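## Task

Set the roll of masking tape inside the storage bin on the desk so that none of it overhangs the bin's rim. The bin must hold or carry no other object, must stay upright, and must rest almost entirely on the desk. The low shelf must also be standing upright at the end, and the robot must not have fallen or be left leaning.

## Robot and tools

ROBOT. TidyBot++: a wheeled base 0.54 m long, 0.50 m wide and 0.38 m tall, carrying one seven-joint arm. The shoulder sits 0.12 m ahead of the base centre and 0.68 m off the floor. The arm ends in a right hand with index, middle and ring fingers plus a thumb; each digit has four hinges, and each hinge has its own motor (16 in total). The arm begins folded with the hand pointing down, sticking out up to 0.17 m past the base front. There are two cameras: base_camera, fixed on the base (644x364 pixels), and wrist_camera, on a mast on the palm side of the wrist (504x504 pixels). An open hand covers much of the wrist view. The arm joints 0, -1.2, 3.142, -2.03, 0, 0.075, 2.463 rad aim wrist_camera straight ahead and level.

FRAMES. Base frame: origin on the floor below the base centre; x forward, y to the left, z up; metres. hand_pose, hand_target and target all use this frame. Odometry frame: the base frame as it stood when the scene began. base_odometry is measured from wheel turns, so wheel slip shows up as motion; heading is in rad, positive to the left. Hand-local axes: +z runs along straight fingers toward the tips, +x across the palm away from the thumb, +y outward from the palm face.

move. Every argument other than cameras and blocking forms one action, and its parts start at the same moment.
- base: an object with any of translate_m (forward positive), strafe_m (left positive), each -2 to 2 m, and rotate_rad (counter-clockwise seen from above positive), -6.3 to 6.3 rad. All are offsets measured from where the base stands when the command begins, not positions to go to.
- joints: an object of absolute targets, keyed by name. joint_1_rad to joint_7_rad are in radians. joint_2_rad is limited to ±2.249, joint_4_rad to ±2.579 and joint_6_rad to ±2.099; the other arm joints accept any angle and travel the shorter way, so to turn past half a revolution, send it in steps. joint_1_rad positive turns the arm clockwise seen from above, the reverse of rotate_rad. The 16 hand keys (hand_index_mcp ... hand_thumb_ipl) each take -1 to 1, a goal linearly between that hinge's two stops. For the fingers, lower values curl toward the palm; their straight values are mcp +0.75, pip +0.58, dip +0.70 and abd 0. For the thumb, cmc straight is +0.71 (toward -1 brings it round in front of the palm), with axl +0.68, mcp +0.23 and ipl +0.17. hand_current_limit (-1 to 1, mapping to 0 to 550 mA; starts at +0.4) and hand_speed (-0.96 to 1; starts at -0.6) are settings for all sixteen motors. Any key left out keeps its goal, so a grip stays put; sending a hinge the value it currently reads loosens the grip.
- target: a single list of seven numbers [x, y, z, qw, qx, qy, qz], an absolute pose for the hand point in the base frame: position in metres, orientation as a quaternion. With target, joints may hold only hand keys, or the call is refused. The hand usually ends within about 4 cm and 10 degrees. To correct it, add (wanted position minus hand_pose) to the last target's x, y, z. To hold still while carrying something, resend hand_target, not hand_pose.
- speeds: a top-speed cap for this action: translate_m and strafe_m 0.05 to 0.5 m/s (give only one of them when both move), rotate_rad 0.1 to 1.57 rad/s.
- min_time_s: 0.1 to 8 s, the shortest duration of each arm motion.
- cameras: a list of base_camera, wrist_camera or all. blocking: true (default) waits until all motion stops; false returns within about 0.5 s.
One action may run for at most 15 s.

wait: seconds from 0 to 10, plus optional cameras. stop: brakes all running motion; optional cameras. zoom_image: camera plus region [x0, y0, x1, y1] in pixels of that camera's newest image, measured from the top-left, each side at most 504. finished_scene: scene, the integer number of the current scene. It ends the scene and cannot be undone.

RESULTS. base_status, joint_status and hand_status report done, moving, off_target (stopped short of the target and maybe still pushing), contact_stop, time_out, not_followed (a self-collision or reach check held the targets back; also 'joint command not followed' or 'pose unreachable'), torque_fault, or limit_stop_at_motor_heat. The line move sums these up. joint_positions shows arm angles and hand hinges on the -1..1 scale. motor_effort gives each motor's percentage of maximum, with the action's peak in brackets. hand_state holds one word per hinge: moving, goal, blocked, or overload. The *_current_ma lines are hinge currents in mA, positive when pushing toward -1. base_tilt is in degrees. on_its_own lists whatever the robot did that you did not command. pictures names the returned images in order. Motor temperatures has one value per arm joint.

CAUTIONS. Once a call is refused, or an uncommanded stop (contact_stop, time_out, torque fault) appears, the remaining move, wait and finished_scene calls in the same reply are skipped. The arm does not steer around anything and has no protection against hitting the base; it keeps pressing on whatever blocks it. Hooking something high up while the base moves, swinging an outstretched arm sideways, or reaching far from the folded pose can tip the robot over; backing away straightens it again. A hard hit can trip a torque fault, which freezes the arm for 10 s. Loads make the arm sag, so correct for it. A hand pointing down goes no higher than about 0.95 m, and only close to the base. A finger motor at 495 mA or more for 5 s shuts down for 10 s, so keep hand_current_limit moderate. Motors heat up while held outstretched or under load, give warnings at 60 °C, and at 75 °C the arm goes limp. Do not drop objects, let go of moving ones, slam into furniture, knock over the bin or shelf, or let anything fall far.

Each tool is called after "Emit:" as name([rows], argument=value, ...), one row to a line, values as JSON.

## Session

Emit:
move()

Scene clock: 0.00 s.
Motor temperatures (°C): [31 28 28 28 40 39 33]
base_odometry: x=+0.000 y=+0.000 heading=+0.000
base_tilt: forward=-0.3 right=-0.3
base_status: not commanded
joint_positions: joint_1_rad=+0.028 joint_2_rad=-0.366 joint_3_rad=+3.136 joint_4_rad=-2.534 joint_5_rad=+0.013 joint_6_rad=-0.894 joint_7_rad=+3.185 hand_index_mcp=+0.753 hand_index_abd=+0.000 hand_index_pip=+0.577 hand_index_dip=+0.696 hand_middle_mcp=+0.753 hand_middle_abd=+0.000 hand_middle_pip=+0.577 hand_middle_dip=+0.696 hand_ring_mcp=+0.753 hand_ring_abd=+0.000 hand_ring_pip=+0.577 hand_ring_dip=+0.696 hand_thumb_cmc=+0.715 hand_thumb_axl=+0.677 hand_thumb_mcp=+0.222 hand_thumb_ipl=+0.168 hand_current_limit=+0.400 hand_speed=-0.600
joint_status: not commanded
hand_state: goal,goal,goal,goal,goal,goal,goal,goal,goal,goal,goal,goal,goal,goal,goal,goal
index_mcp_current_ma: -2
index_abd_current_ma: 0
index_pip_current_ma: 0
index_dip_current_ma: 0
middle_mcp_current_ma: -2
middle_abd_current_ma: 0
middle_pip_current_ma: 0
middle_dip_current_ma: 0
ring_mcp_current_ma: -2
ring_abd_current_ma: 0
ring_pip_current_ma: 0
ring_dip_current_ma: 0
thumb_cmc_current_ma: 2
thumb_axl_current_ma: 0
thumb_mcp_current_ma: -18
thumb_ipl_current_ma: 0
hand_goal_index_mcp: 0.754
hand_goal_index_abd: 0.000
hand_goal_index_pip: 0.576
hand_goal_index_dip: 0.696
hand_goal_middle_mcp: 0.754
hand_goal_middle_abd: 0.000
hand_goal_middle_pip: 0.576
hand_goal_middle_dip: 0.696
hand_goal_ring_mcp: 0.754
hand_goal_ring_abd: 0.000
hand_goal_ring_pip: 0.576
hand_goal_ring_dip: 0.696
hand_goal_thumb_cmc: 0.714
hand_goal_thumb_axl: 0.678
hand_goal_thumb_mcp: 0.226
hand_goal_thumb_ipl: 0.168
motor_effort: joint_1_rad=+1 joint_2_rad=-1 joint_3_rad=+1 joint_4_rad=+11 joint_5_rad=+1 joint_6_rad=+1 joint_7_rad=+0
hand_pose: x=+0.3376 y=-0.0250 z=+0.6046 quat_wxyz=(-0.033, -0.696, -0.716, -0.023) (m; base frame)
hand_target: x=+0.3385 y=-0.0251 z=+0.6053 quat_wxyz=(-0.034, -0.696, -0.716, -0.023) (m; base frame)
hand_status: not commanded
pictures: base_camera, wrist_camera

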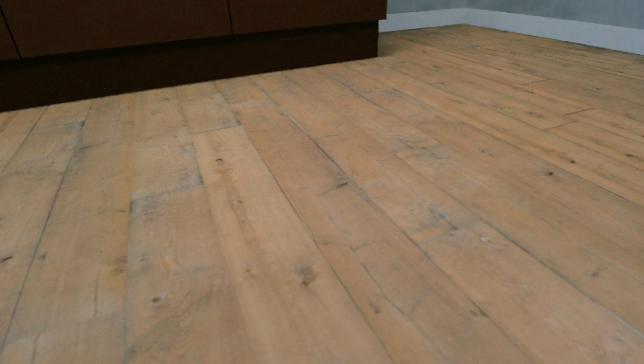

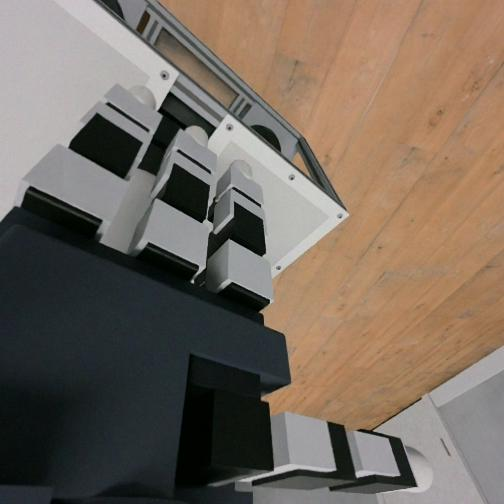

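Emit:
move(joints={"joint_1_rad":0,"joint_2_rad":-1.2,"joint_3_rad":3.142,"joint_4_rad":-2.03,"joint_5_rad":0,"joint_6_rad":-0.2,"joint_7_rad":2.463}, cameras=["all"])

Emit:
move(base={"rotate_rad":1.05}, cameras=["all"])

Emit:
move(base={"rotate_rad":1.05}, cameras=["all"])

Emit:
move(base={"rotate_rad":1.05}, cameras=["all"])

Emit:
move(base={"rotate_rad":1.05}, cameras=["all"])

Emit:
move(base={"rotate_rad":1.05}, cameras=["all"])

Scene clock: 16.63 s.
move: done
base_odometry: x=+0.000 y=+0.000 heading=+0.000
base_tilt: forward=-0.3 right=-0.4
base_status: not commanded
joint_positions: joint_1_rad=+0.014 joint_2_rad=-1.194 joint_3_rad=+3.136 joint_4_rad=-2.051 joint_5_rad=+0.013 joint_6_rad=-0.301 joint_7_rad=+2.502 hand_index_mcp=+0.759 hand_index_abd=+0.000 hand_index_pip=+0.577 hand_index_dip=+0.696 hand_middle_mcp=+0.760 hand_middle_abd=+0.000 hand_middle_pip=+0.577 hand_middle_dip=+0.696 hand_ring_mcp=+0.759 hand_ring_abd=+0.000 hand_ring_pip=+0.577 hand_ring_dip=+0.696 hand_thumb_cmc=+0.718 hand_thumb_axl=+0.677 hand_thumb_mcp=+0.226 hand_thumb_ipl=+0.168 hand_current_limit=+0.400 hand_speed=-0.600
joint_status: all done
hand_state: goal,goal,goal,goal,goal,goal,goal,goal,goal,goal,goal,goal,goal,goal,goal,goal
index_mcp_current_ma: 21
index_abd_current_ma: 0
index_pip_current_ma: 3
index_dip_current_ma: 0
middle_mcp_current_ma: 26
middle_abd_current_ma: 0
middle_pip_current_ma: 3
middle_dip_current_ma: 0
ring_mcp_current_ma: 21
ring_abd_current_ma: 0
ring_pip_current_ma: 3
ring_dip_current_ma: 0
thumb_cmc_current_ma: 19
thumb_axl_current_ma: -3
thumb_mcp_current_ma: -2
thumb_ipl_current_ma: -2
hand_goal_index_mcp: 0.754
hand_goal_index_abd: 0.000
hand_goal_index_pip: 0.576
hand_goal_index_dip: 0.696
hand_goal_middle_mcp: 0.754
hand_goal_middle_abd: 0.000
hand_goal_middle_pip: 0.576
hand_goal_middle_dip: 0.696
hand_goal_ring_mcp: 0.754
hand_goal_ring_abd: 0.000
hand_goal_ring_pip: 0.576
hand_goal_ring_dip: 0.696
hand_goal_thumb_cmc: 0.714
hand_goal_thumb_axl: 0.678
hand_goal_thumb_mcp: 0.226
hand_goal_thumb_ipl: 0.168
motor_effort: joint_1_rad=+1(2) joint_2_rad=+14(16) joint_3_rad=+1(2) joint_4_rad=+13(17) joint_5_rad=+0(2) joint_6_rad=+8(9) joint_7_rad=+1(1)
hand_pose: x=+0.2184 y=-0.0665 z=+1.2143 quat_wxyz=(-0.387, -0.489, -0.246, -0.742) (m; base frame)
hand_target: x=+0.1905 y=-0.0699 z=+1.2461 quat_wxyz=(-0.375, -0.444, -0.212, -0.785) (m; base frame)
hand_status: not commanded
pictures: base_camera, wrist_camera
camera_calibration:
wrist_camera: T_world_to_cam=[[-0.0973287, -0.994181, 0.0461684, -0.0801492], [-0.366258, -0.00735437, -0.930484, 1.15875], [0.925409, -0.107472, -0.363411, 0.360123], [0, 0, 0, 1]] pos_world=[0.0833399, -0.0324577, 1.21277]

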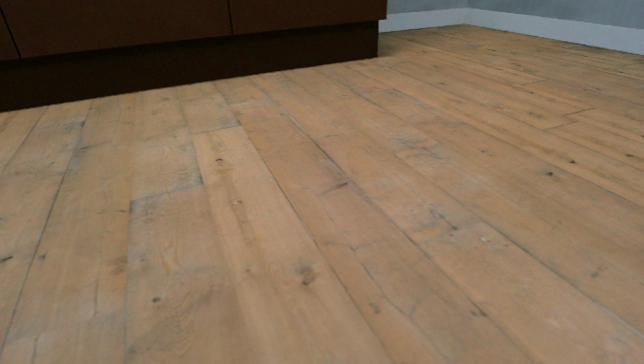

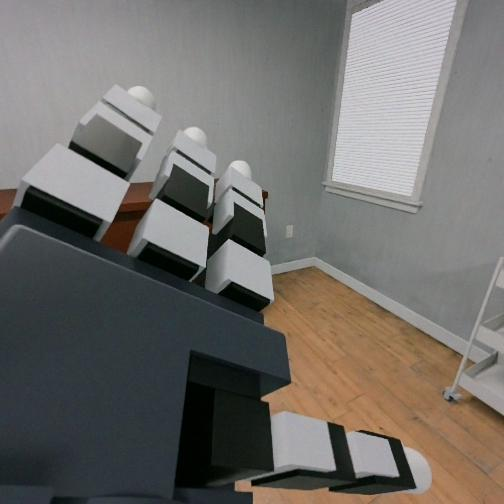

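Scene clock: 18.67 s.
move: done
base_odometry: x=+0.000 y=+0.000 heading=+1.048
base_tilt: forward=-0.3 right=-0.4
base_status: done
joint_positions: joint_1_rad=+0.006 joint_2_rad=-1.194 joint_3_rad=+3.136 joint_4_rad=-2.051 joint_5_rad=+0.013 joint_6_rad=-0.299 joint_7_rad=+2.500 hand_index_mcp=+0.759 hand_index_abd=+0.000 hand_index_pip=+0.577 hand_index_dip=+0.696 hand_middle_mcp=+0.761 hand_middle_abd=+0.000 hand_middle_pip=+0.577 hand_middle_dip=+0.696 hand_ring_mcp=+0.759 hand_ring_abd=+0.000 hand_ring_pip=+0.577 hand_ring_dip=+0.696 hand_thumb_cmc=+0.718 hand_thumb_axl=+0.677 hand_thumb_mcp=+0.226 hand_thumb_ipl=+0.168 hand_current_limit=+0.400 hand_speed=-0.600
joint_status: not commanded
hand_state: goal,goal,goal,goal,goal,goal,goal,goal,goal,goal,goal,goal,goal,goal,goal,goal
index_mcp_current_ma: 24
index_abd_current_ma: 0
index_pip_current_ma: 3
index_dip_current_ma: 0
middle_mcp_current_ma: 30
middle_abd_current_ma: 0
middle_pip_current_ma: 3
middle_dip_current_ma: 0
ring_mcp_current_ma: 24
ring_abd_current_ma: 0
ring_pip_current_ma: 3
ring_dip_current_ma: 0
thumb_cmc_current_ma: 19
thumb_axl_current_ma: -3
thumb_mcp_current_ma: -1
thumb_ipl_current_ma: -2
hand_goal_index_mcp: 0.754
hand_goal_index_abd: 0.000
hand_goal_index_pip: 0.576
hand_goal_index_dip: 0.696
hand_goal_middle_mcp: 0.754
hand_goal_middle_abd: 0.000
hand_goal_middle_pip: 0.576
hand_goal_middle_dip: 0.696
hand_goal_ring_mcp: 0.754
hand_goal_ring_abd: 0.000
hand_goal_ring_pip: 0.576
hand_goal_ring_dip: 0.696
hand_goal_thumb_cmc: 0.714
hand_goal_thumb_axl: 0.678
hand_goal_thumb_mcp: 0.226
hand_goal_thumb_ipl: 0.168
motor_effort: joint_1_rad=+1(2) joint_2_rad=+13(15) joint_3_rad=+1(2) joint_4_rad=+14(15) joint_5_rad=+0(1) joint_6_rad=+8(9) joint_7_rad=+0(1)
hand_pose: x=+0.2186 y=-0.0658 z=+1.2147 quat_wxyz=(-0.384, -0.487, -0.247, -0.744) (m; base frame)
hand_target: x=+0.1905 y=-0.0699 z=+1.2461 quat_wxyz=(-0.375, -0.444, -0.212, -0.785) (m; base frame)
hand_status: not commanded
pictures: base_camera, wrist_camera
camera_calibration:
wrist_camera: T_world_to_cam=[[-0.0889232, -0.995034, 0.0447213, -0.0795863], [-0.364057, -0.00932338, -0.93133, 1.15973], [0.927122, -0.0990979, -0.361421, 0.358069], [0, 0, 0, 1]] pos_world=[0.0831569, -0.0328946, 1.21306]

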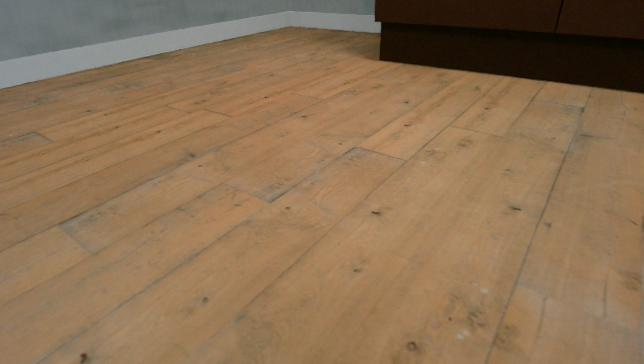

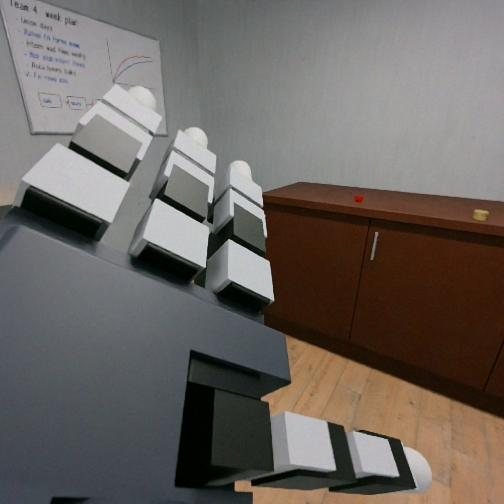

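Scene clock: 20.63 s.
move: done
base_odometry: x=+0.000 y=+0.000 heading=+2.096
base_tilt: forward=-0.3 right=-0.3
base_status: done
joint_positions: joint_1_rad=+0.005 joint_2_rad=-1.194 joint_3_rad=+3.136 joint_4_rad=-2.051 joint_5_rad=+0.013 joint_6_rad=-0.299 joint_7_rad=+2.500 hand_index_mcp=+0.759 hand_index_abd=+0.000 hand_index_pip=+0.577 hand_index_dip=+0.696 hand_middle_mcp=+0.761 hand_middle_abd=+0.000 hand_middle_pip=+0.577 hand_middle_dip=+0.696 hand_ring_mcp=+0.759 hand_ring_abd=+0.000 hand_ring_pip=+0.577 hand_ring_dip=+0.696 hand_thumb_cmc=+0.718 hand_thumb_axl=+0.677 hand_thumb_mcp=+0.226 hand_thumb_ipl=+0.168 hand_current_limit=+0.400 hand_speed=-0.600
joint_status: not commanded
hand_state: goal,goal,goal,goal,goal,goal,goal,goal,goal,goal,goal,goal,goal,goal,goal,goal
index_mcp_current_ma: 24
index_abd_current_ma: 0
index_pip_current_ma: 3
index_dip_current_ma: 0
middle_mcp_current_ma: 30
middle_abd_current_ma: 0
middle_pip_current_ma: 3
middle_dip_current_ma: 0
ring_mcp_current_ma: 24
ring_abd_current_ma: 0
ring_pip_current_ma: 3
ring_dip_current_ma: 0
thumb_cmc_current_ma: 19
thumb_axl_current_ma: -3
thumb_mcp_current_ma: -1
thumb_ipl_current_ma: -2
hand_goal_index_mcp: 0.754
hand_goal_index_abd: 0.000
hand_goal_index_pip: 0.576
hand_goal_index_dip: 0.696
hand_goal_middle_mcp: 0.754
hand_goal_middle_abd: 0.000
hand_goal_middle_pip: 0.576
hand_goal_middle_dip: 0.696
hand_goal_ring_mcp: 0.754
hand_goal_ring_abd: 0.000
hand_goal_ring_pip: 0.576
hand_goal_ring_dip: 0.696
hand_goal_thumb_cmc: 0.714
hand_goal_thumb_axl: 0.678
hand_goal_thumb_mcp: 0.226
hand_goal_thumb_ipl: 0.168
motor_effort: joint_1_rad=+1(2) joint_2_rad=+14(15) joint_3_rad=+2(2) joint_4_rad=+14(14) joint_5_rad=+0(1) joint_6_rad=+8(9) joint_7_rad=+1(1)
hand_pose: x=+0.2186 y=-0.0657 z=+1.2148 quat_wxyz=(-0.383, -0.487, -0.248, -0.745) (m; base frame)
hand_target: x=+0.1905 y=-0.0699 z=+1.2461 quat_wxyz=(-0.375, -0.444, -0.212, -0.785) (m; base frame)
hand_status: not commanded
pictures: base_camera, wrist_camera
camera_calibration:
wrist_camera: T_world_to_cam=[[-0.0880876, -0.995109, 0.044698, -0.0796338], [-0.363777, -0.0096362, -0.931436, 1.15982], [0.927312, -0.0983081, -0.361149, 0.357747], [0, 0, 0, 1]] pos_world=[0.0831588, -0.0328986, 1.21306]

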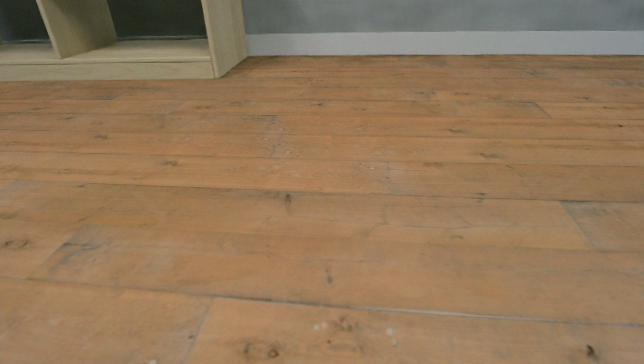

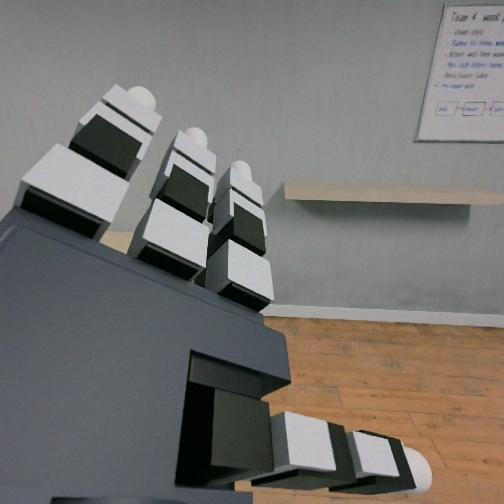

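Scene clock: 22.57 s.
move: done
base_odometry: x=+0.000 y=+0.000 heading=-3.140
base_tilt: forward=-0.3 right=-0.3
base_status: done
joint_positions: joint_1_rad=+0.005 joint_2_rad=-1.194 joint_3_rad=+3.136 joint_4_rad=-2.051 joint_5_rad=+0.013 joint_6_rad=-0.299 joint_7_rad=+2.500 hand_index_mcp=+0.759 hand_index_abd=+0.000 hand_index_pip=+0.577 hand_index_dip=+0.696 hand_middle_mcp=+0.761 hand_middle_abd=+0.000 hand_middle_pip=+0.577 hand_middle_dip=+0.696 hand_ring_mcp=+0.759 hand_ring_abd=+0.000 hand_ring_pip=+0.577 hand_ring_dip=+0.696 hand_thumb_cmc=+0.718 hand_thumb_axl=+0.677 hand_thumb_mcp=+0.226 hand_thumb_ipl=+0.168 hand_current_limit=+0.400 hand_speed=-0.600
joint_status: not commanded
hand_state: goal,goal,goal,goal,goal,goal,goal,goal,goal,goal,goal,goal,goal,goal,goal,goal
index_mcp_current_ma: 24
index_abd_current_ma: 0
index_pip_current_ma: 3
index_dip_current_ma: 0
middle_mcp_current_ma: 30
middle_abd_current_ma: 0
middle_pip_current_ma: 3
middle_dip_current_ma: 0
ring_mcp_current_ma: 24
ring_abd_current_ma: 0
ring_pip_current_ma: 3
ring_dip_current_ma: 0
thumb_cmc_current_ma: 19
thumb_axl_current_ma: -3
thumb_mcp_current_ma: -1
thumb_ipl_current_ma: -2
hand_goal_index_mcp: 0.754
hand_goal_index_abd: 0.000
hand_goal_index_pip: 0.576
hand_goal_index_dip: 0.696
hand_goal_middle_mcp: 0.754
hand_goal_middle_abd: 0.000
hand_goal_middle_pip: 0.576
hand_goal_middle_dip: 0.696
hand_goal_ring_mcp: 0.754
hand_goal_ring_abd: 0.000
hand_goal_ring_pip: 0.576
hand_goal_ring_dip: 0.696
hand_goal_thumb_cmc: 0.714
hand_goal_thumb_axl: 0.678
hand_goal_thumb_mcp: 0.226
hand_goal_thumb_ipl: 0.168
motor_effort: joint_1_rad=+1(2) joint_2_rad=+14(15) joint_3_rad=+1(2) joint_4_rad=+14(14) joint_5_rad=+1(1) joint_6_rad=+8(9) joint_7_rad=+0(1)
hand_pose: x=+0.2186 y=-0.0656 z=+1.2148 quat_wxyz=(-0.383, -0.487, -0.248, -0.745) (m; base frame)
hand_target: x=+0.1905 y=-0.0699 z=+1.2461 quat_wxyz=(-0.375, -0.444, -0.212, -0.785) (m; base frame)
hand_status: not commanded
pictures: base_camera, wrist_camera
camera_calibration:
wrist_camera: T_world_to_cam=[[-0.0875491, -0.995157, 0.0446988, -0.0796836], [-0.363753, -0.00983576, -0.931443, 1.15982], [0.927372, -0.0978064, -0.36113, 0.357735], [0, 0, 0, 1]] pos_world=[0.0831595, -0.0329012, 1.21306]

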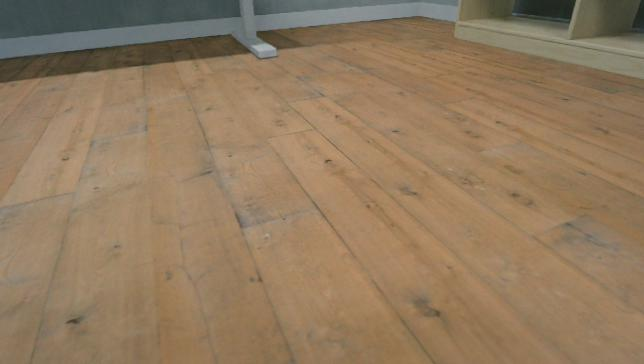

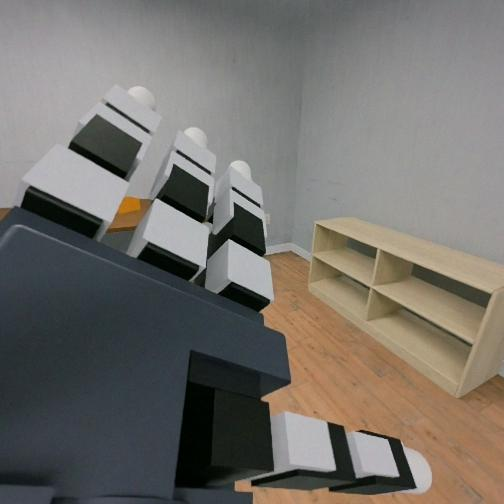

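Scene clock: 24.50 s.
move: done
base_odometry: x=+0.000 y=+0.000 heading=-2.092
base_tilt: forward=-0.3 right=-0.3
base_status: done
joint_positions: joint_1_rad=+0.004 joint_2_rad=-1.194 joint_3_rad=+3.136 joint_4_rad=-2.051 joint_5_rad=+0.013 joint_6_rad=-0.299 joint_7_rad=+2.500 hand_index_mcp=+0.759 hand_index_abd=+0.000 hand_index_pip=+0.577 hand_index_dip=+0.696 hand_middle_mcp=+0.761 hand_middle_abd=+0.000 hand_middle_pip=+0.577 hand_middle_dip=+0.696 hand_ring_mcp=+0.759 hand_ring_abd=+0.000 hand_ring_pip=+0.577 hand_ring_dip=+0.696 hand_thumb_cmc=+0.718 hand_thumb_axl=+0.677 hand_thumb_mcp=+0.226 hand_thumb_ipl=+0.168 hand_current_limit=+0.400 hand_speed=-0.600
joint_status: not commanded
hand_state: goal,goal,goal,goal,goal,goal,goal,goal,goal,goal,goal,goal,goal,goal,goal,goal
index_mcp_current_ma: 24
index_abd_current_ma: 0
index_pip_current_ma: 3
index_dip_current_ma: 0
middle_mcp_current_ma: 30
middle_abd_current_ma: 0
middle_pip_current_ma: 3
middle_dip_current_ma: 0
ring_mcp_current_ma: 24
ring_abd_current_ma: 0
ring_pip_current_ma: 3
ring_dip_current_ma: 0
thumb_cmc_current_ma: 19
thumb_axl_current_ma: -3
thumb_mcp_current_ma: -1
thumb_ipl_current_ma: -2
hand_goal_index_mcp: 0.754
hand_goal_index_abd: 0.000
hand_goal_index_pip: 0.576
hand_goal_index_dip: 0.696
hand_goal_middle_mcp: 0.754
hand_goal_middle_abd: 0.000
hand_goal_middle_pip: 0.576
hand_goal_middle_dip: 0.696
hand_goal_ring_mcp: 0.754
hand_goal_ring_abd: 0.000
hand_goal_ring_pip: 0.576
hand_goal_ring_dip: 0.696
hand_goal_thumb_cmc: 0.714
hand_goal_thumb_axl: 0.678
hand_goal_thumb_mcp: 0.226
hand_goal_thumb_ipl: 0.168
motor_effort: joint_1_rad=+1(2) joint_2_rad=+14(15) joint_3_rad=+1(2) joint_4_rad=+13(15) joint_5_rad=+0(1) joint_6_rad=+8(8) joint_7_rad=+0(1)
hand_pose: x=+0.2186 y=-0.0656 z=+1.2148 quat_wxyz=(-0.383, -0.487, -0.248, -0.745) (m; base frame)
hand_target: x=+0.1905 y=-0.0699 z=+1.2461 quat_wxyz=(-0.375, -0.444, -0.212, -0.785) (m; base frame)
hand_status: not commanded
pictures: base_camera, wrist_camera
camera_calibration:
wrist_camera: T_world_to_cam=[[-0.0871072, -0.995194, 0.0447443, -0.0797789], [-0.363763, -0.0100383, -0.931437, 1.15981], [0.92741, -0.0974112, -0.361141, 0.357757], [0, 0, 0, 1]] pos_world=[0.08316, -0.0329034, 1.21306]

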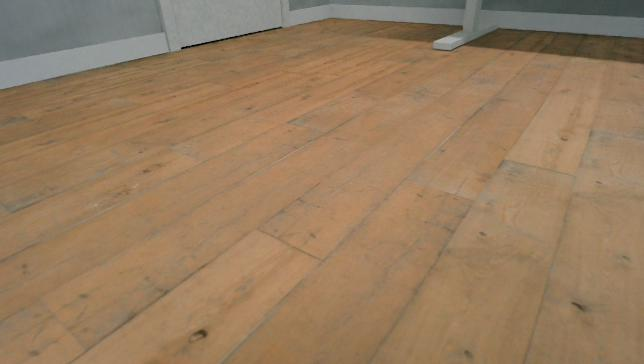

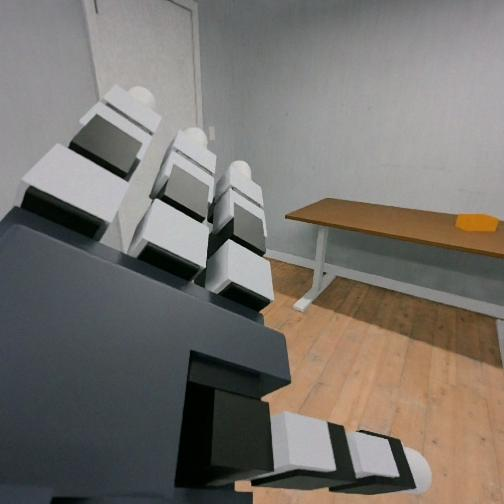

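Scene clock: 26.43 s.
move: done
base_odometry: x=+0.000 y=+0.000 heading=-1.044
base_tilt: forward=-0.3 right=-0.3
base_status: done
joint_positions: joint_1_rad=+0.004 joint_2_rad=-1.194 joint_3_rad=+3.136 joint_4_rad=-2.051 joint_5_rad=+0.013 joint_6_rad=-0.299 joint_7_rad=+2.500 hand_index_mcp=+0.759 hand_index_abd=+0.000 hand_index_pip=+0.577 hand_index_dip=+0.696 hand_middle_mcp=+0.761 hand_middle_abd=+0.000 hand_middle_pip=+0.577 hand_middle_dip=+0.696 hand_ring_mcp=+0.759 hand_ring_abd=+0.000 hand_ring_pip=+0.577 hand_ring_dip=+0.696 hand_thumb_cmc=+0.718 hand_thumb_axl=+0.677 hand_thumb_mcp=+0.226 hand_thumb_ipl=+0.168 hand_current_limit=+0.400 hand_speed=-0.600
joint_status: not commanded
hand_state: goal,goal,goal,goal,goal,goal,goal,goal,goal,goal,goal,goal,goal,goal,goal,goal
index_mcp_current_ma: 24
index_abd_current_ma: 0
index_pip_current_ma: 3
index_dip_current_ma: 0
middle_mcp_current_ma: 30
middle_abd_current_ma: 0
middle_pip_current_ma: 3
middle_dip_current_ma: 0
ring_mcp_current_ma: 24
ring_abd_current_ma: 0
ring_pip_current_ma: 3
ring_dip_current_ma: 0
thumb_cmc_current_ma: 19
thumb_axl_current_ma: -3
thumb_mcp_current_ma: -1
thumb_ipl_current_ma: -2
hand_goal_index_mcp: 0.754
hand_goal_index_abd: 0.000
hand_goal_index_pip: 0.576
hand_goal_index_dip: 0.696
hand_goal_middle_mcp: 0.754
hand_goal_middle_abd: 0.000
hand_goal_middle_pip: 0.576
hand_goal_middle_dip: 0.696
hand_goal_ring_mcp: 0.754
hand_goal_ring_abd: 0.000
hand_goal_ring_pip: 0.576
hand_goal_ring_dip: 0.696
hand_goal_thumb_cmc: 0.714
hand_goal_thumb_axl: 0.678
hand_goal_thumb_mcp: 0.226
hand_goal_thumb_ipl: 0.168
motor_effort: joint_1_rad=+1(2) joint_2_rad=+15(15) joint_3_rad=+2(2) joint_4_rad=+14(15) joint_5_rad=+0(1) joint_6_rad=+8(9) joint_7_rad=+0(1)
hand_pose: x=+0.2187 y=-0.0656 z=+1.2148 quat_wxyz=(-0.383, -0.487, -0.248, -0.745) (m; base frame)
hand_target: x=+0.1905 y=-0.0699 z=+1.2461 quat_wxyz=(-0.375, -0.444, -0.212, -0.785) (m; base frame)
hand_status: not commanded
pictures: base_camera, wrist_camera
camera_calibration:
wrist_camera: T_world_to_cam=[[-0.0867914, -0.995222, 0.0447285, -0.0797884], [-0.363648, -0.0101507, -0.931481, 1.15985], [0.927485, -0.09711, -0.361029, 0.357624], [0, 0, 0, 1]] pos_world=[0.0831608, -0.0329049, 1.21306]

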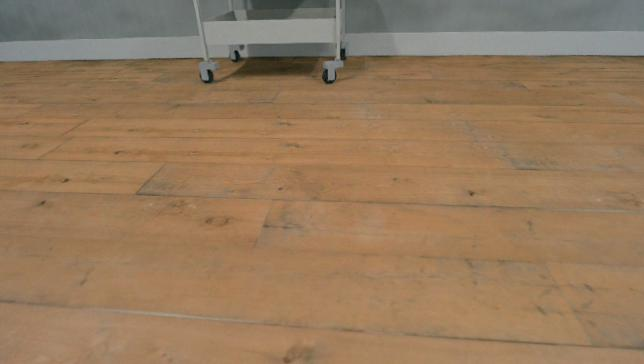

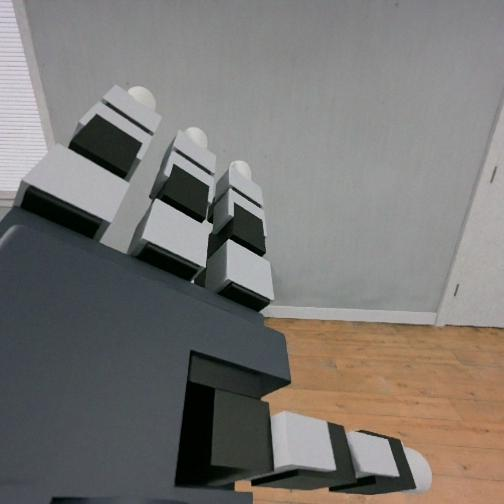

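Emit:
move(base={"rotate_rad":1.52}, cameras=[])

Emit:
move(base={"translate_m":0.8,"strafe_m":-0.356}, cameras=["all"])

Scene clock: 81.97 s.
move: done
base_odometry: x=+0.000 y=+0.000 heading=+0.474
base_tilt: forward=-0.3 right=-0.3
base_status: done
joint_positions: joint_1_rad=+0.004 joint_2_rad=-1.194 joint_3_rad=+3.136 joint_4_rad=-2.051 joint_5_rad=+0.013 joint_6_rad=-0.299 joint_7_rad=+2.500 hand_index_mcp=+0.759 hand_index_abd=+0.000 hand_index_pip=+0.577 hand_index_dip=+0.696 hand_middle_mcp=+0.761 hand_middle_abd=+0.000 hand_middle_pip=+0.577 hand_middle_dip=+0.696 hand_ring_mcp=+0.759 hand_ring_abd=+0.000 hand_ring_pip=+0.577 hand_ring_dip=+0.696 hand_thumb_cmc=+0.718 hand_thumb_axl=+0.677 hand_thumb_mcp=+0.226 hand_thumb_ipl=+0.168 hand_current_limit=+0.400 hand_speed=-0.600
joint_status: not commanded
hand_state: goal,goal,goal,goal,goal,goal,goal,goal,goal,goal,goal,goal,goal,goal,goal,goal
index_mcp_current_ma: 24
index_abd_current_ma: 0
index_pip_current_ma: 3
index_dip_current_ma: 0
middle_mcp_current_ma: 30
middle_abd_current_ma: 0
middle_pip_current_ma: 3
middle_dip_current_ma: 0
ring_mcp_current_ma: 24
ring_abd_current_ma: 0
ring_pip_current_ma: 3
ring_dip_current_ma: 0
thumb_cmc_current_ma: 19
thumb_axl_current_ma: -3
thumb_mcp_current_ma: -1
thumb_ipl_current_ma: -2
hand_goal_index_mcp: 0.754
hand_goal_index_abd: 0.000
hand_goal_index_pip: 0.576
hand_goal_index_dip: 0.696
hand_goal_middle_mcp: 0.754
hand_goal_middle_abd: 0.000
hand_goal_middle_pip: 0.576
hand_goal_middle_dip: 0.696
hand_goal_ring_mcp: 0.754
hand_goal_ring_abd: 0.000
hand_goal_ring_pip: 0.576
hand_goal_ring_dip: 0.696
hand_goal_thumb_cmc: 0.714
hand_goal_thumb_axl: 0.678
hand_goal_thumb_mcp: 0.226
hand_goal_thumb_ipl: 0.168
motor_effort: joint_1_rad=+1(2) joint_2_rad=+14(15) joint_3_rad=+2(2) joint_4_rad=+14(14) joint_5_rad=+0(1) joint_6_rad=+8(9) joint_7_rad=+0(1)
hand_pose: x=+0.2187 y=-0.0655 z=+1.2149 quat_wxyz=(-0.383, -0.487, -0.248, -0.745) (m; base frame)
hand_target: x=+0.1905 y=-0.0699 z=+1.2461 quat_wxyz=(-0.375, -0.444, -0.212, -0.785) (m; base frame)
hand_status: not commanded
pictures: none
No camera images: "cameras" was empty.

Scene clock: 85.00 s.
move: done
base_odometry: x=+0.874 y=+0.049 heading=+0.475
base_tilt: forward=-0.3 right=-0.3
base_status: done
joint_positions: joint_1_rad=+0.004 joint_2_rad=-1.196 joint_3_rad=+3.136 joint_4_rad=-2.050 joint_5_rad=+0.013 joint_6_rad=-0.297 joint_7_rad=+2.500 hand_index_mcp=+0.759 hand_index_abd=+0.000 hand_index_pip=+0.577 hand_index_dip=+0.696 hand_middle_mcp=+0.761 hand_middle_abd=+0.000 hand_middle_pip=+0.577 hand_middle_dip=+0.696 hand_ring_mcp=+0.759 hand_ring_abd=+0.000 hand_ring_pip=+0.577 hand_ring_dip=+0.696 hand_thumb_cmc=+0.718 hand_thumb_axl=+0.677 hand_thumb_mcp=+0.226 hand_thumb_ipl=+0.168 hand_current_limit=+0.400 hand_speed=-0.600
joint_status: not commanded
hand_state: goal,goal,goal,goal,goal,goal,goal,goal,goal,goal,goal,goal,goal,goal,goal,goal
index_mcp_current_ma: 24
index_abd_current_ma: 0
index_pip_current_ma: 3
index_dip_current_ma: 0
middle_mcp_current_ma: 30
middle_abd_current_ma: 0
middle_pip_current_ma: 3
middle_dip_current_ma: 0
ring_mcp_current_ma: 24
ring_abd_current_ma: 0
ring_pip_current_ma: 3
ring_dip_current_ma: 0
thumb_cmc_current_ma: 19
thumb_axl_current_ma: -3
thumb_mcp_current_ma: 0
thumb_ipl_current_ma: -2
hand_goal_index_mcp: 0.754
hand_goal_index_abd: 0.000
hand_goal_index_pip: 0.576
hand_goal_index_dip: 0.696
hand_goal_middle_mcp: 0.754
hand_goal_middle_abd: 0.000
hand_goal_middle_pip: 0.576
hand_goal_middle_dip: 0.696
hand_goal_ring_mcp: 0.754
hand_goal_ring_abd: 0.000
hand_goal_ring_pip: 0.576
hand_goal_ring_dip: 0.696
hand_goal_thumb_cmc: 0.714
hand_goal_thumb_axl: 0.678
hand_goal_thumb_mcp: 0.226
hand_goal_thumb_ipl: 0.168
motor_effort: joint_1_rad=+1(2) joint_2_rad=+14(16) joint_3_rad=+2(3) joint_4_rad=+13(15) joint_5_rad=+1(1) joint_6_rad=+8(9) joint_7_rad=+1(1)
hand_pose: x=+0.2170 y=-0.0655 z=+1.2159 quat_wxyz=(-0.383, -0.485, -0.247, -0.746) (m; base frame)
hand_target: x=+0.1905 y=-0.0699 z=+1.2461 quat_wxyz=(-0.375, -0.444, -0.212, -0.785) (m; base frame)
hand_status: not commanded
pictures: base_camera, wrist_camera
camera_calibration:
wrist_camera: T_world_to_cam=[[-0.0866941, -0.99525, 0.0442929, -0.0794332], [-0.359152, -0.0102474, -0.933223, 1.16133], [0.929244, -0.0968128, -0.356558, 0.353764], [0, 0, 0, 1]] pos_world=[0.0814759, -0.0329064, 1.21344]

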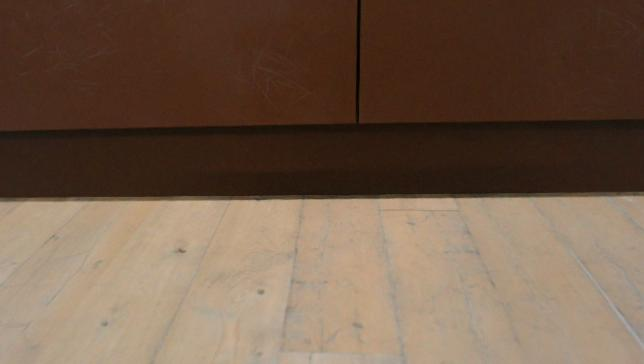

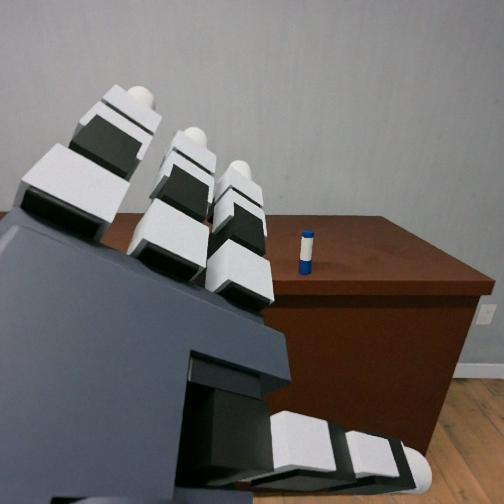

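Emit:
move(joints={"joint_1_rad":-0.55}, cameras=["wrist_camera"])

Scene clock: 93.30 s.
move: done
base_odometry: x=+0.874 y=+0.049 heading=+0.475
base_tilt: forward=-0.2 right=-0.3
base_status: not commanded
joint_positions: joint_1_rad=-0.538 joint_2_rad=-1.196 joint_3_rad=+3.136 joint_4_rad=-2.050 joint_5_rad=+0.013 joint_6_rad=-0.297 joint_7_rad=+2.500 hand_index_mcp=+0.759 hand_index_abd=+0.000 hand_index_pip=+0.577 hand_index_dip=+0.696 hand_middle_mcp=+0.761 hand_middle_abd=+0.000 hand_middle_pip=+0.577 hand_middle_dip=+0.696 hand_ring_mcp=+0.759 hand_ring_abd=+0.000 hand_ring_pip=+0.577 hand_ring_dip=+0.696 hand_thumb_cmc=+0.718 hand_thumb_axl=+0.677 hand_thumb_mcp=+0.226 hand_thumb_ipl=+0.168 hand_current_limit=+0.400 hand_speed=-0.600
joint_status: all done
hand_state: goal,goal,goal,goal,goal,goal,goal,goal,goal,goal,goal,goal,goal,goal,goal,goal
index_mcp_current_ma: 24
index_abd_current_ma: 0
index_pip_current_ma: 3
index_dip_current_ma: 0
middle_mcp_current_ma: 30
middle_abd_current_ma: 0
middle_pip_current_ma: 3
middle_dip_current_ma: 0
ring_mcp_current_ma: 24
ring_abd_current_ma: 0
ring_pip_current_ma: 3
ring_dip_current_ma: 0
thumb_cmc_current_ma: 19
thumb_axl_current_ma: -3
thumb_mcp_current_ma: 0
thumb_ipl_current_ma: -2
hand_goal_index_mcp: 0.754
hand_goal_index_abd: 0.000
hand_goal_index_pip: 0.576
hand_goal_index_dip: 0.696
hand_goal_middle_mcp: 0.754
hand_goal_middle_abd: 0.000
hand_goal_middle_pip: 0.576
hand_goal_middle_dip: 0.696
hand_goal_ring_mcp: 0.754
hand_goal_ring_abd: 0.000
hand_goal_ring_pip: 0.576
hand_goal_ring_dip: 0.696
hand_goal_thumb_cmc: 0.714
hand_goal_thumb_axl: 0.678
hand_goal_thumb_mcp: 0.226
hand_goal_thumb_ipl: 0.168
motor_effort: joint_1_rad=+1(3) joint_2_rad=+14(15) joint_3_rad=+1(2) joint_4_rad=+13(14) joint_5_rad=+0(1) joint_6_rad=+8(9) joint_7_rad=+0(1)
hand_pose: x=+0.2367 y=-0.0056 z=+1.2159 quat_wxyz=(-0.170, -0.401, -0.368, -0.822) (m; base frame)
hand_target: x=+0.2165 y=-0.0222 z=+1.2461 quat_wxyz=(-0.148, -0.370, -0.325, -0.858) (m; base frame)
hand_status: not commanded
pictures: wrist_camera
camera_calibration:
wrist_camera: T_world_to_cam=[[0.439079, -0.897358, 0.0442492, -0.14199], [-0.302413, -0.193989, -0.933228, 1.1546], [0.846023, 0.396379, -0.35655, 0.363626], [0, 0, 0, 1]] pos_world=[0.103875, -0.0475701, 1.21344]

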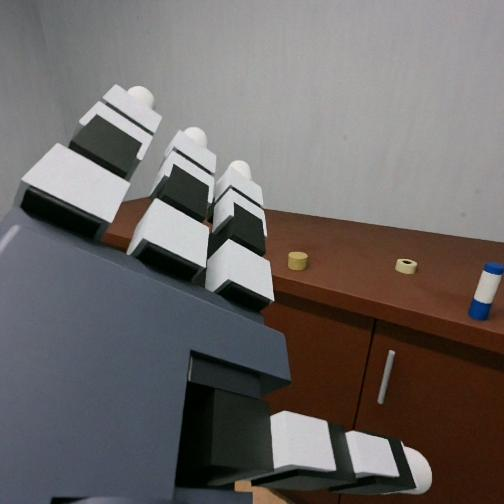

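Emit:
zoom_image(camera="wrist_camera", region=[260, 200, 504, 340])

Scaled by 2.066.

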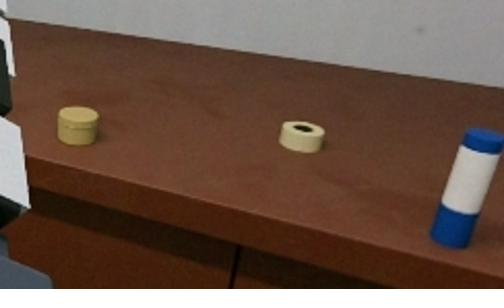

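Emit:
move(target=[0.70, -0.10, 1.15, 0.3492, -0.4551, 0.6499, -0.4987], joints={"hand_index_mcp":0.411,"hand_middle_mcp":0.411,"hand_index_pip":0.139,"hand_middle_pip":0.139,"hand_index_dip":0.551,"hand_middle_dip":0.551,"hand_thumb_cmc":-0.571}, min_time_s=3, cameras=["all"])

Scene clock: 314.33 s.
move: done
base_odometry: x=+0.874 y=+0.049 heading=+0.475
base_tilt: forward=-0.2 right=-0.4
base_status: not commanded
joint_positions: joint_1_rad=+0.521 joint_2_rad=+0.334 joint_3_rad=+2.124 joint_4_rad=-0.576 joint_5_rad=-2.097 joint_6_rad=+1.085 joint_7_rad=+2.714 hand_index_mcp=+0.406 hand_index_abd=+0.000 hand_index_pip=+0.141 hand_index_dip=+0.554 hand_middle_mcp=+0.405 hand_middle_abd=+0.000 hand_middle_pip=+0.141 hand_middle_dip=+0.555 hand_ring_mcp=+0.747 hand_ring_abd=+0.000 hand_ring_pip=+0.576 hand_ring_dip=+0.696 hand_thumb_cmc=-0.568 hand_thumb_axl=+0.677 hand_thumb_mcp=+0.227 hand_thumb_ipl=+0.168 hand_current_limit=+0.400 hand_speed=-0.600
joint_status: all done
hand_state: goal,goal,goal,goal,goal,goal,goal,goal,goal,goal,goal,goal,goal,goal,goal,goal
index_mcp_current_ma: -25
index_abd_current_ma: 0
index_pip_current_ma: 3
index_dip_current_ma: 9
middle_mcp_current_ma: -32
middle_abd_current_ma: 0
middle_pip_current_ma: 3
middle_dip_current_ma: 10
ring_mcp_current_ma: -34
ring_abd_current_ma: 0
ring_pip_current_ma: 0
ring_dip_current_ma: 0
thumb_cmc_current_ma: 9
thumb_axl_current_ma: -3
thumb_mcp_current_ma: 6
thumb_ipl_current_ma: -2
hand_goal_index_mcp: 0.412
hand_goal_index_abd: 0.000
hand_goal_index_pip: 0.140
hand_goal_index_dip: 0.552
hand_goal_middle_mcp: 0.412
hand_goal_middle_abd: 0.000
hand_goal_middle_pip: 0.140
hand_goal_middle_dip: 0.552
hand_goal_ring_mcp: 0.754
hand_goal_ring_abd: 0.000
hand_goal_ring_pip: 0.576
hand_goal_ring_dip: 0.696
hand_goal_thumb_cmc: -0.570
hand_goal_thumb_axl: 0.678
hand_goal_thumb_mcp: 0.226
hand_goal_thumb_ipl: 0.168
motor_effort: joint_1_rad=+1(2) joint_2_rad=-23(26) joint_3_rad=-2(6) joint_4_rad=+11(15) joint_5_rad=+4(6) joint_6_rad=-8(9) joint_7_rad=-1(1)
hand_pose: x=+0.7167 y=-0.1138 z=+1.1640 quat_wxyz=(+0.351, -0.437, +0.632, -0.536) (m; base frame)
hand_target: x=+0.7000 y=-0.1000 z=+1.1500 quat_wxyz=(+0.349, -0.455, +0.650, -0.499) (m; base frame)
hand_status: done (0.026 m and 5.1 deg from the pose sent, 0.477 m and 145.8 deg at the start)
pictures: base_camera, wrist_camera
camera_calibration:
wrist_camera: T_world_to_cam=[[0.118082, 0.758961, -0.64034, 0.767933], [-0.388445, 0.62877, 0.673616, -0.484636], [0.913875, 0.169195, 0.369061, -0.937139], [0, 0, 0, 1]] pos_world=[0.577493, -0.119547, 1.16406]

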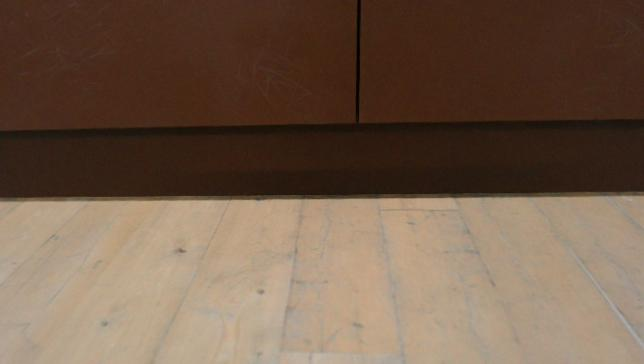

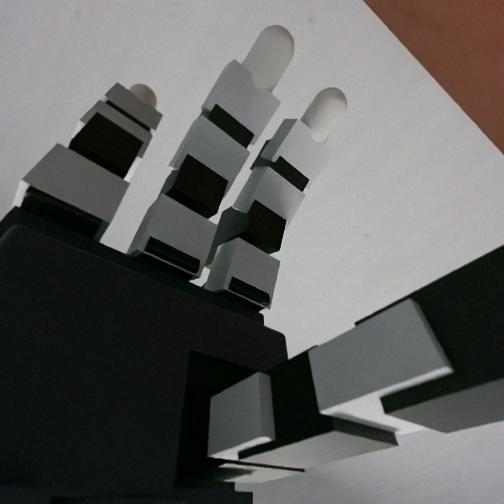

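Emit:
move(joints={"joint_1_rad":0.2,"joint_2_rad":-0.3,"joint_3_rad":3.142,"joint_4_rad":-1.28,"joint_5_rad":0,"joint_6_rad":-0.64,"joint_7_rad":2.463}, min_time_s=3, cameras=["wrist_camera"])

Emit:
move(base={"translate_m":0.2}, speeds={"translate_m":0.2}, cameras=["all"])

Scene clock: 355.13 s.
move: done
base_odometry: x=+0.874 y=+0.049 heading=+0.475
base_tilt: forward=-0.2 right=-0.3
base_status: not commanded
joint_positions: joint_1_rad=+0.213 joint_2_rad=-0.275 joint_3_rad=+3.129 joint_4_rad=-1.269 joint_5_rad=-0.071 joint_6_rad=-0.555 joint_7_rad=+2.501 hand_index_mcp=+0.416 hand_index_abd=+0.000 hand_index_pip=+0.141 hand_index_dip=+0.554 hand_middle_mcp=+0.417 hand_middle_abd=+0.000 hand_middle_pip=+0.141 hand_middle_dip=+0.555 hand_ring_mcp=+0.758 hand_ring_abd=+0.001 hand_ring_pip=+0.576 hand_ring_dip=+0.696 hand_thumb_cmc=-0.566 hand_thumb_axl=+0.677 hand_thumb_mcp=+0.227 hand_thumb_ipl=+0.168 hand_current_limit=+0.400 hand_speed=-0.600
joint_status: all done
hand_state: goal,goal,goal,goal,goal,goal,goal,goal,goal,goal,goal,goal,goal,goal,goal,goal
index_mcp_current_ma: 16
index_abd_current_ma: 1
index_pip_current_ma: 3
index_dip_current_ma: 9
middle_mcp_current_ma: 20
middle_abd_current_ma: 1
middle_pip_current_ma: 3
middle_dip_current_ma: 10
ring_mcp_current_ma: 19
ring_abd_current_ma: 2
ring_pip_current_ma: 0
ring_dip_current_ma: 0
thumb_cmc_current_ma: 18
thumb_axl_current_ma: -3
thumb_mcp_current_ma: 6
thumb_ipl_current_ma: -2
hand_goal_index_mcp: 0.412
hand_goal_index_abd: 0.000
hand_goal_index_pip: 0.140
hand_goal_index_dip: 0.552
hand_goal_middle_mcp: 0.412
hand_goal_middle_abd: 0.000
hand_goal_middle_pip: 0.140
hand_goal_middle_dip: 0.552
hand_goal_ring_mcp: 0.754
hand_goal_ring_abd: 0.000
hand_goal_ring_pip: 0.576
hand_goal_ring_dip: 0.696
hand_goal_thumb_cmc: -0.570
hand_goal_thumb_axl: 0.678
hand_goal_thumb_mcp: 0.226
hand_goal_thumb_ipl: 0.168
motor_effort: joint_1_rad=+1(2) joint_2_rad=-8(25) joint_3_rad=+1(3) joint_4_rad=+16(16) joint_5_rad=+0(6) joint_6_rad=+9(9) joint_7_rad=+0(2)
hand_pose: x=+0.5500 y=-0.1464 z=+1.3159 quat_wxyz=(-0.355, -0.655, -0.243, -0.621) (m; base frame)
hand_target: x=+0.5367 y=-0.1560 z=+1.2959 quat_wxyz=(-0.358, -0.681, -0.246, -0.589) (m; base frame)
hand_status: not commanded
pictures: wrist_camera
camera_calibration:
wrist_camera: T_world_to_cam=[[-0.220151, -0.975464, 0.00180854, -0.00329015], [-0.675825, 0.151188, -0.721389, 1.29259], [0.703416, -0.160036, -0.692528, 0.629204], [0, 0, 0, 1]] pos_world=[0.430251, -0.0979387, 1.36821]

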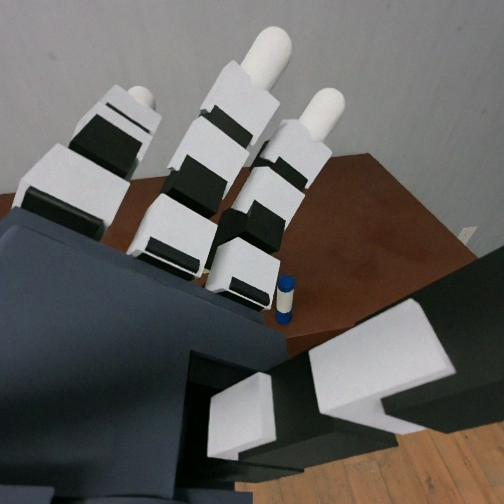

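Scene clock: 356.87 s.
move: done
base_odometry: x=+1.053 y=+0.140 heading=+0.475
base_tilt: forward=-0.3 right=-0.3
base_status: done
joint_positions: joint_1_rad=+0.212 joint_2_rad=-0.292 joint_3_rad=+3.129 joint_4_rad=-1.271 joint_5_rad=-0.068 joint_6_rad=-0.558 joint_7_rad=+2.500 hand_index_mcp=+0.416 hand_index_abd=+0.000 hand_index_pip=+0.141 hand_index_dip=+0.554 hand_middle_mcp=+0.417 hand_middle_abd=+0.000 hand_middle_pip=+0.141 hand_middle_dip=+0.555 hand_ring_mcp=+0.759 hand_ring_abd=+0.001 hand_ring_pip=+0.576 hand_ring_dip=+0.696 hand_thumb_cmc=-0.566 hand_thumb_axl=+0.677 hand_thumb_mcp=+0.227 hand_thumb_ipl=+0.168 hand_current_limit=+0.400 hand_speed=-0.600
joint_status: not commanded
hand_state: goal,goal,goal,goal,goal,goal,goal,goal,goal,goal,goal,goal,goal,goal,goal,goal
index_mcp_current_ma: 19
index_abd_current_ma: 1
index_pip_current_ma: 3
index_dip_current_ma: 9
middle_mcp_current_ma: 24
middle_abd_current_ma: 1
middle_pip_current_ma: 3
middle_dip_current_ma: 10
ring_mcp_current_ma: 22
ring_abd_current_ma: 2
ring_pip_current_ma: 0
ring_dip_current_ma: 0
thumb_cmc_current_ma: 18
thumb_axl_current_ma: -3
thumb_mcp_current_ma: 6
thumb_ipl_current_ma: -2
hand_goal_index_mcp: 0.412
hand_goal_index_abd: 0.000
hand_goal_index_pip: 0.140
hand_goal_index_dip: 0.552
hand_goal_middle_mcp: 0.412
hand_goal_middle_abd: 0.000
hand_goal_middle_pip: 0.140
hand_goal_middle_dip: 0.552
hand_goal_ring_mcp: 0.754
hand_goal_ring_abd: 0.000
hand_goal_ring_pip: 0.576
hand_goal_ring_dip: 0.696
hand_goal_thumb_cmc: -0.570
hand_goal_thumb_axl: 0.678
hand_goal_thumb_mcp: 0.226
hand_goal_thumb_ipl: 0.168
motor_effort: joint_1_rad=+1(1) joint_2_rad=-8(11) joint_3_rad=+1(2) joint_4_rad=+15(16) joint_5_rad=+0(1) joint_6_rad=+8(10) joint_7_rad=+1(1)
hand_pose: x=+0.5401 y=-0.1445 z=+1.3214 quat_wxyz=(-0.358, -0.651, -0.242, -0.624) (m; base frame)
hand_target: x=+0.5367 y=-0.1560 z=+1.2959 quat_wxyz=(-0.358, -0.681, -0.246, -0.589) (m; base frame)
hand_status: not commanded
pictures: base_camera, wrist_camera
camera_calibration:
wrist_camera: T_world_to_cam=[[-0.221177, -0.975228, 0.00338632, -0.00514858], [-0.667811, 0.148924, -0.729281, 1.29533], [0.710711, -0.163561, -0.684206, 0.624774], [0, 0, 0, 1]] pos_world=[0.419863, -0.0957375, 1.37215]

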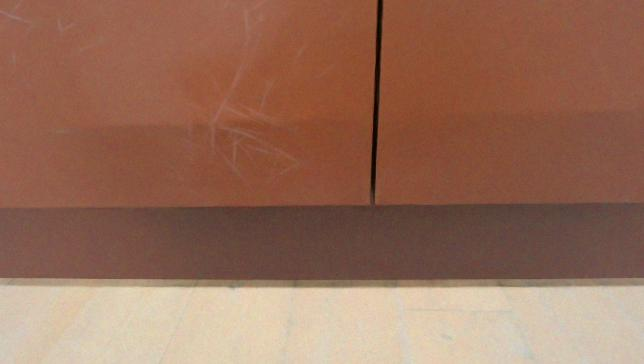

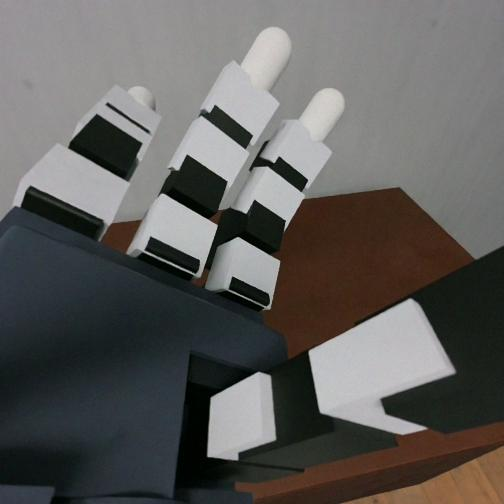

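Emit:
move(joints={"joint_1_rad":-0.4,"hand_thumb_cmc":0.71}, cameras=["wrist_camera"])

Scene clock: 368.00 s.
move: done
base_odometry: x=+1.053 y=+0.140 heading=+0.475
base_tilt: forward=-0.2 right=-0.4
base_status: not commanded
joint_positions: joint_1_rad=-0.388 joint_2_rad=-0.292 joint_3_rad=+3.130 joint_4_rad=-1.271 joint_5_rad=-0.067 joint_6_rad=-0.558 joint_7_rad=+2.500 hand_index_mcp=+0.416 hand_index_abd=+0.000 hand_index_pip=+0.141 hand_index_dip=+0.554 hand_middle_mcp=+0.417 hand_middle_abd=+0.000 hand_middle_pip=+0.141 hand_middle_dip=+0.555 hand_ring_mcp=+0.759 hand_ring_abd=+0.001 hand_ring_pip=+0.576 hand_ring_dip=+0.696 hand_thumb_cmc=+0.714 hand_thumb_axl=+0.677 hand_thumb_mcp=+0.227 hand_thumb_ipl=+0.168 hand_current_limit=+0.400 hand_speed=-0.600
joint_status: all done
hand_state: goal,goal,goal,goal,goal,goal,goal,goal,goal,goal,goal,goal,goal,goal,goal,goal
index_mcp_current_ma: 19
index_abd_current_ma: 1
index_pip_current_ma: 3
index_dip_current_ma: 9
middle_mcp_current_ma: 24
middle_abd_current_ma: 1
middle_pip_current_ma: 3
middle_dip_current_ma: 10
ring_mcp_current_ma: 22
ring_abd_current_ma: 2
ring_pip_current_ma: 0
ring_dip_current_ma: 0
thumb_cmc_current_ma: 19
thumb_axl_current_ma: -3
thumb_mcp_current_ma: 6
thumb_ipl_current_ma: -2
hand_goal_index_mcp: 0.412
hand_goal_index_abd: 0.000
hand_goal_index_pip: 0.140
hand_goal_index_dip: 0.552
hand_goal_middle_mcp: 0.412
hand_goal_middle_abd: 0.000
hand_goal_middle_pip: 0.140
hand_goal_middle_dip: 0.552
hand_goal_ring_mcp: 0.754
hand_goal_ring_abd: 0.000
hand_goal_ring_pip: 0.576
hand_goal_ring_dip: 0.696
hand_goal_thumb_cmc: 0.710
hand_goal_thumb_axl: 0.678
hand_goal_thumb_mcp: 0.226
hand_goal_thumb_ipl: 0.168
motor_effort: joint_1_rad=+1(2) joint_2_rad=-7(8) joint_3_rad=+1(2) joint_4_rad=+15(16) joint_5_rad=+0(1) joint_6_rad=+9(9) joint_7_rad=+1(1)
hand_pose: x=+0.5483 y=+0.1181 z=+1.3215 quat_wxyz=(-0.158, -0.551, -0.424, -0.702) (m; base frame)
hand_target: x=+0.5518 y=+0.1071 z=+1.2959 quat_wxyz=(-0.168, -0.578, -0.436, -0.669) (m; base frame)
hand_status: not commanded
pictures: wrist_camera
camera_calibration:
wrist_camera: T_world_to_cam=[[0.36707, -0.930183, 0.00435004, -0.0763463], [-0.635276, -0.254104, -0.729285, 1.29141], [0.679474, 0.264935, -0.684197, 0.628496], [0, 0, 0, 1]] pos_world=[0.421378, 0.090625, 1.37215]

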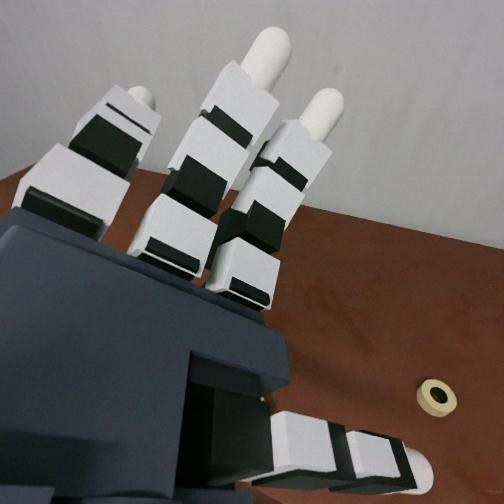

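Emit:
move(joints={"joint_1_rad":-0.1,"joint_2_rad":-0.43,"joint_4_rad":-2.03,"joint_6_rad":-0.03}, cameras=["wrist_camera"])

Scene clock: 399.33 s.
move: done
base_odometry: x=+1.053 y=+0.140 heading=+0.475
base_tilt: forward=-0.3 right=-0.4
base_status: not commanded
joint_positions: joint_1_rad=-0.113 joint_2_rad=-0.408 joint_3_rad=+3.130 joint_4_rad=-2.016 joint_5_rad=-0.067 joint_6_rad=-0.133 joint_7_rad=+2.500 hand_index_mcp=+0.416 hand_index_abd=+0.000 hand_index_pip=+0.141 hand_index_dip=+0.554 hand_middle_mcp=+0.418 hand_middle_abd=+0.000 hand_middle_pip=+0.141 hand_middle_dip=+0.555 hand_ring_mcp=+0.759 hand_ring_abd=+0.001 hand_ring_pip=+0.576 hand_ring_dip=+0.696 hand_thumb_cmc=+0.714 hand_thumb_axl=+0.677 hand_thumb_mcp=+0.227 hand_thumb_ipl=+0.169 hand_current_limit=+0.400 hand_speed=-0.600
joint_status: all done
hand_state: goal,goal,goal,goal,goal,goal,goal,goal,goal,goal,goal,goal,goal,goal,goal,goal
index_mcp_current_ma: 20
index_abd_current_ma: 1
index_pip_current_ma: 3
index_dip_current_ma: 9
middle_mcp_current_ma: 25
middle_abd_current_ma: 1
middle_pip_current_ma: 3
middle_dip_current_ma: 10
ring_mcp_current_ma: 22
ring_abd_current_ma: 2
ring_pip_current_ma: 0
ring_dip_current_ma: 0
thumb_cmc_current_ma: 15
thumb_axl_current_ma: -3
thumb_mcp_current_ma: 7
thumb_ipl_current_ma: 8
hand_goal_index_mcp: 0.412
hand_goal_index_abd: 0.000
hand_goal_index_pip: 0.140
hand_goal_index_dip: 0.552
hand_goal_middle_mcp: 0.412
hand_goal_middle_abd: 0.000
hand_goal_middle_pip: 0.140
hand_goal_middle_dip: 0.552
hand_goal_ring_mcp: 0.754
hand_goal_ring_abd: 0.000
hand_goal_ring_pip: 0.576
hand_goal_ring_dip: 0.696
hand_goal_thumb_cmc: 0.710
hand_goal_thumb_axl: 0.678
hand_goal_thumb_mcp: 0.226
hand_goal_thumb_ipl: 0.168
motor_effort: joint_1_rad=+1(2) joint_2_rad=-7(9) joint_3_rad=+1(2) joint_4_rad=+17(18) joint_5_rad=+0(1) joint_6_rad=+8(10) joint_7_rad=+1(1)
hand_pose: x=+0.5769 y=-0.0103 z=+1.0544 quat_wxyz=(-0.231, -0.671, -0.366, -0.601) (m; base frame)
hand_target: x=+0.5666 y=-0.0254 z=+1.0891 quat_wxyz=(-0.265, -0.640, -0.346, -0.633) (m; base frame)
hand_status: not commanded
pictures: wrist_camera
camera_calibration:
wrist_camera: T_world_to_cam=[[0.0737956, -0.99726, 0.00510312, -0.0374497], [-0.816206, -0.0633366, -0.574278, 1.02518], [0.573028, 0.038214, -0.818644, 0.661164], [0, 0, 0, 1]] pos_world=[0.460658, 0.00231866, 1.13019]

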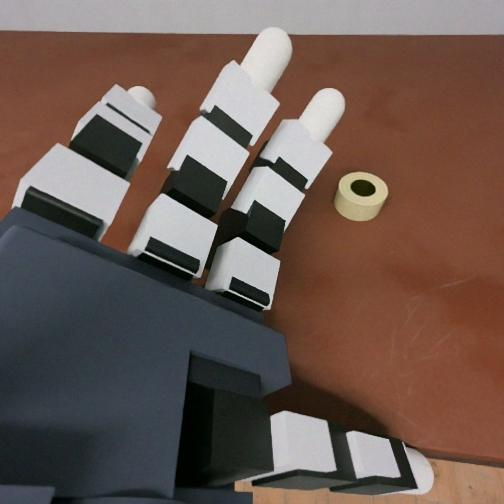

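Emit:
zoom_image(camera="wrist_camera", region=[320, 150, 400, 230])

Scaled by 6.300.

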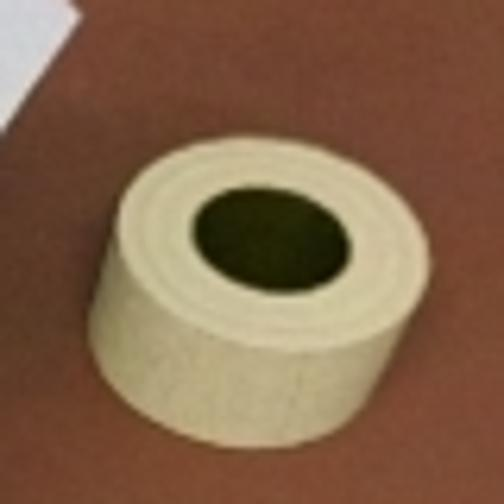

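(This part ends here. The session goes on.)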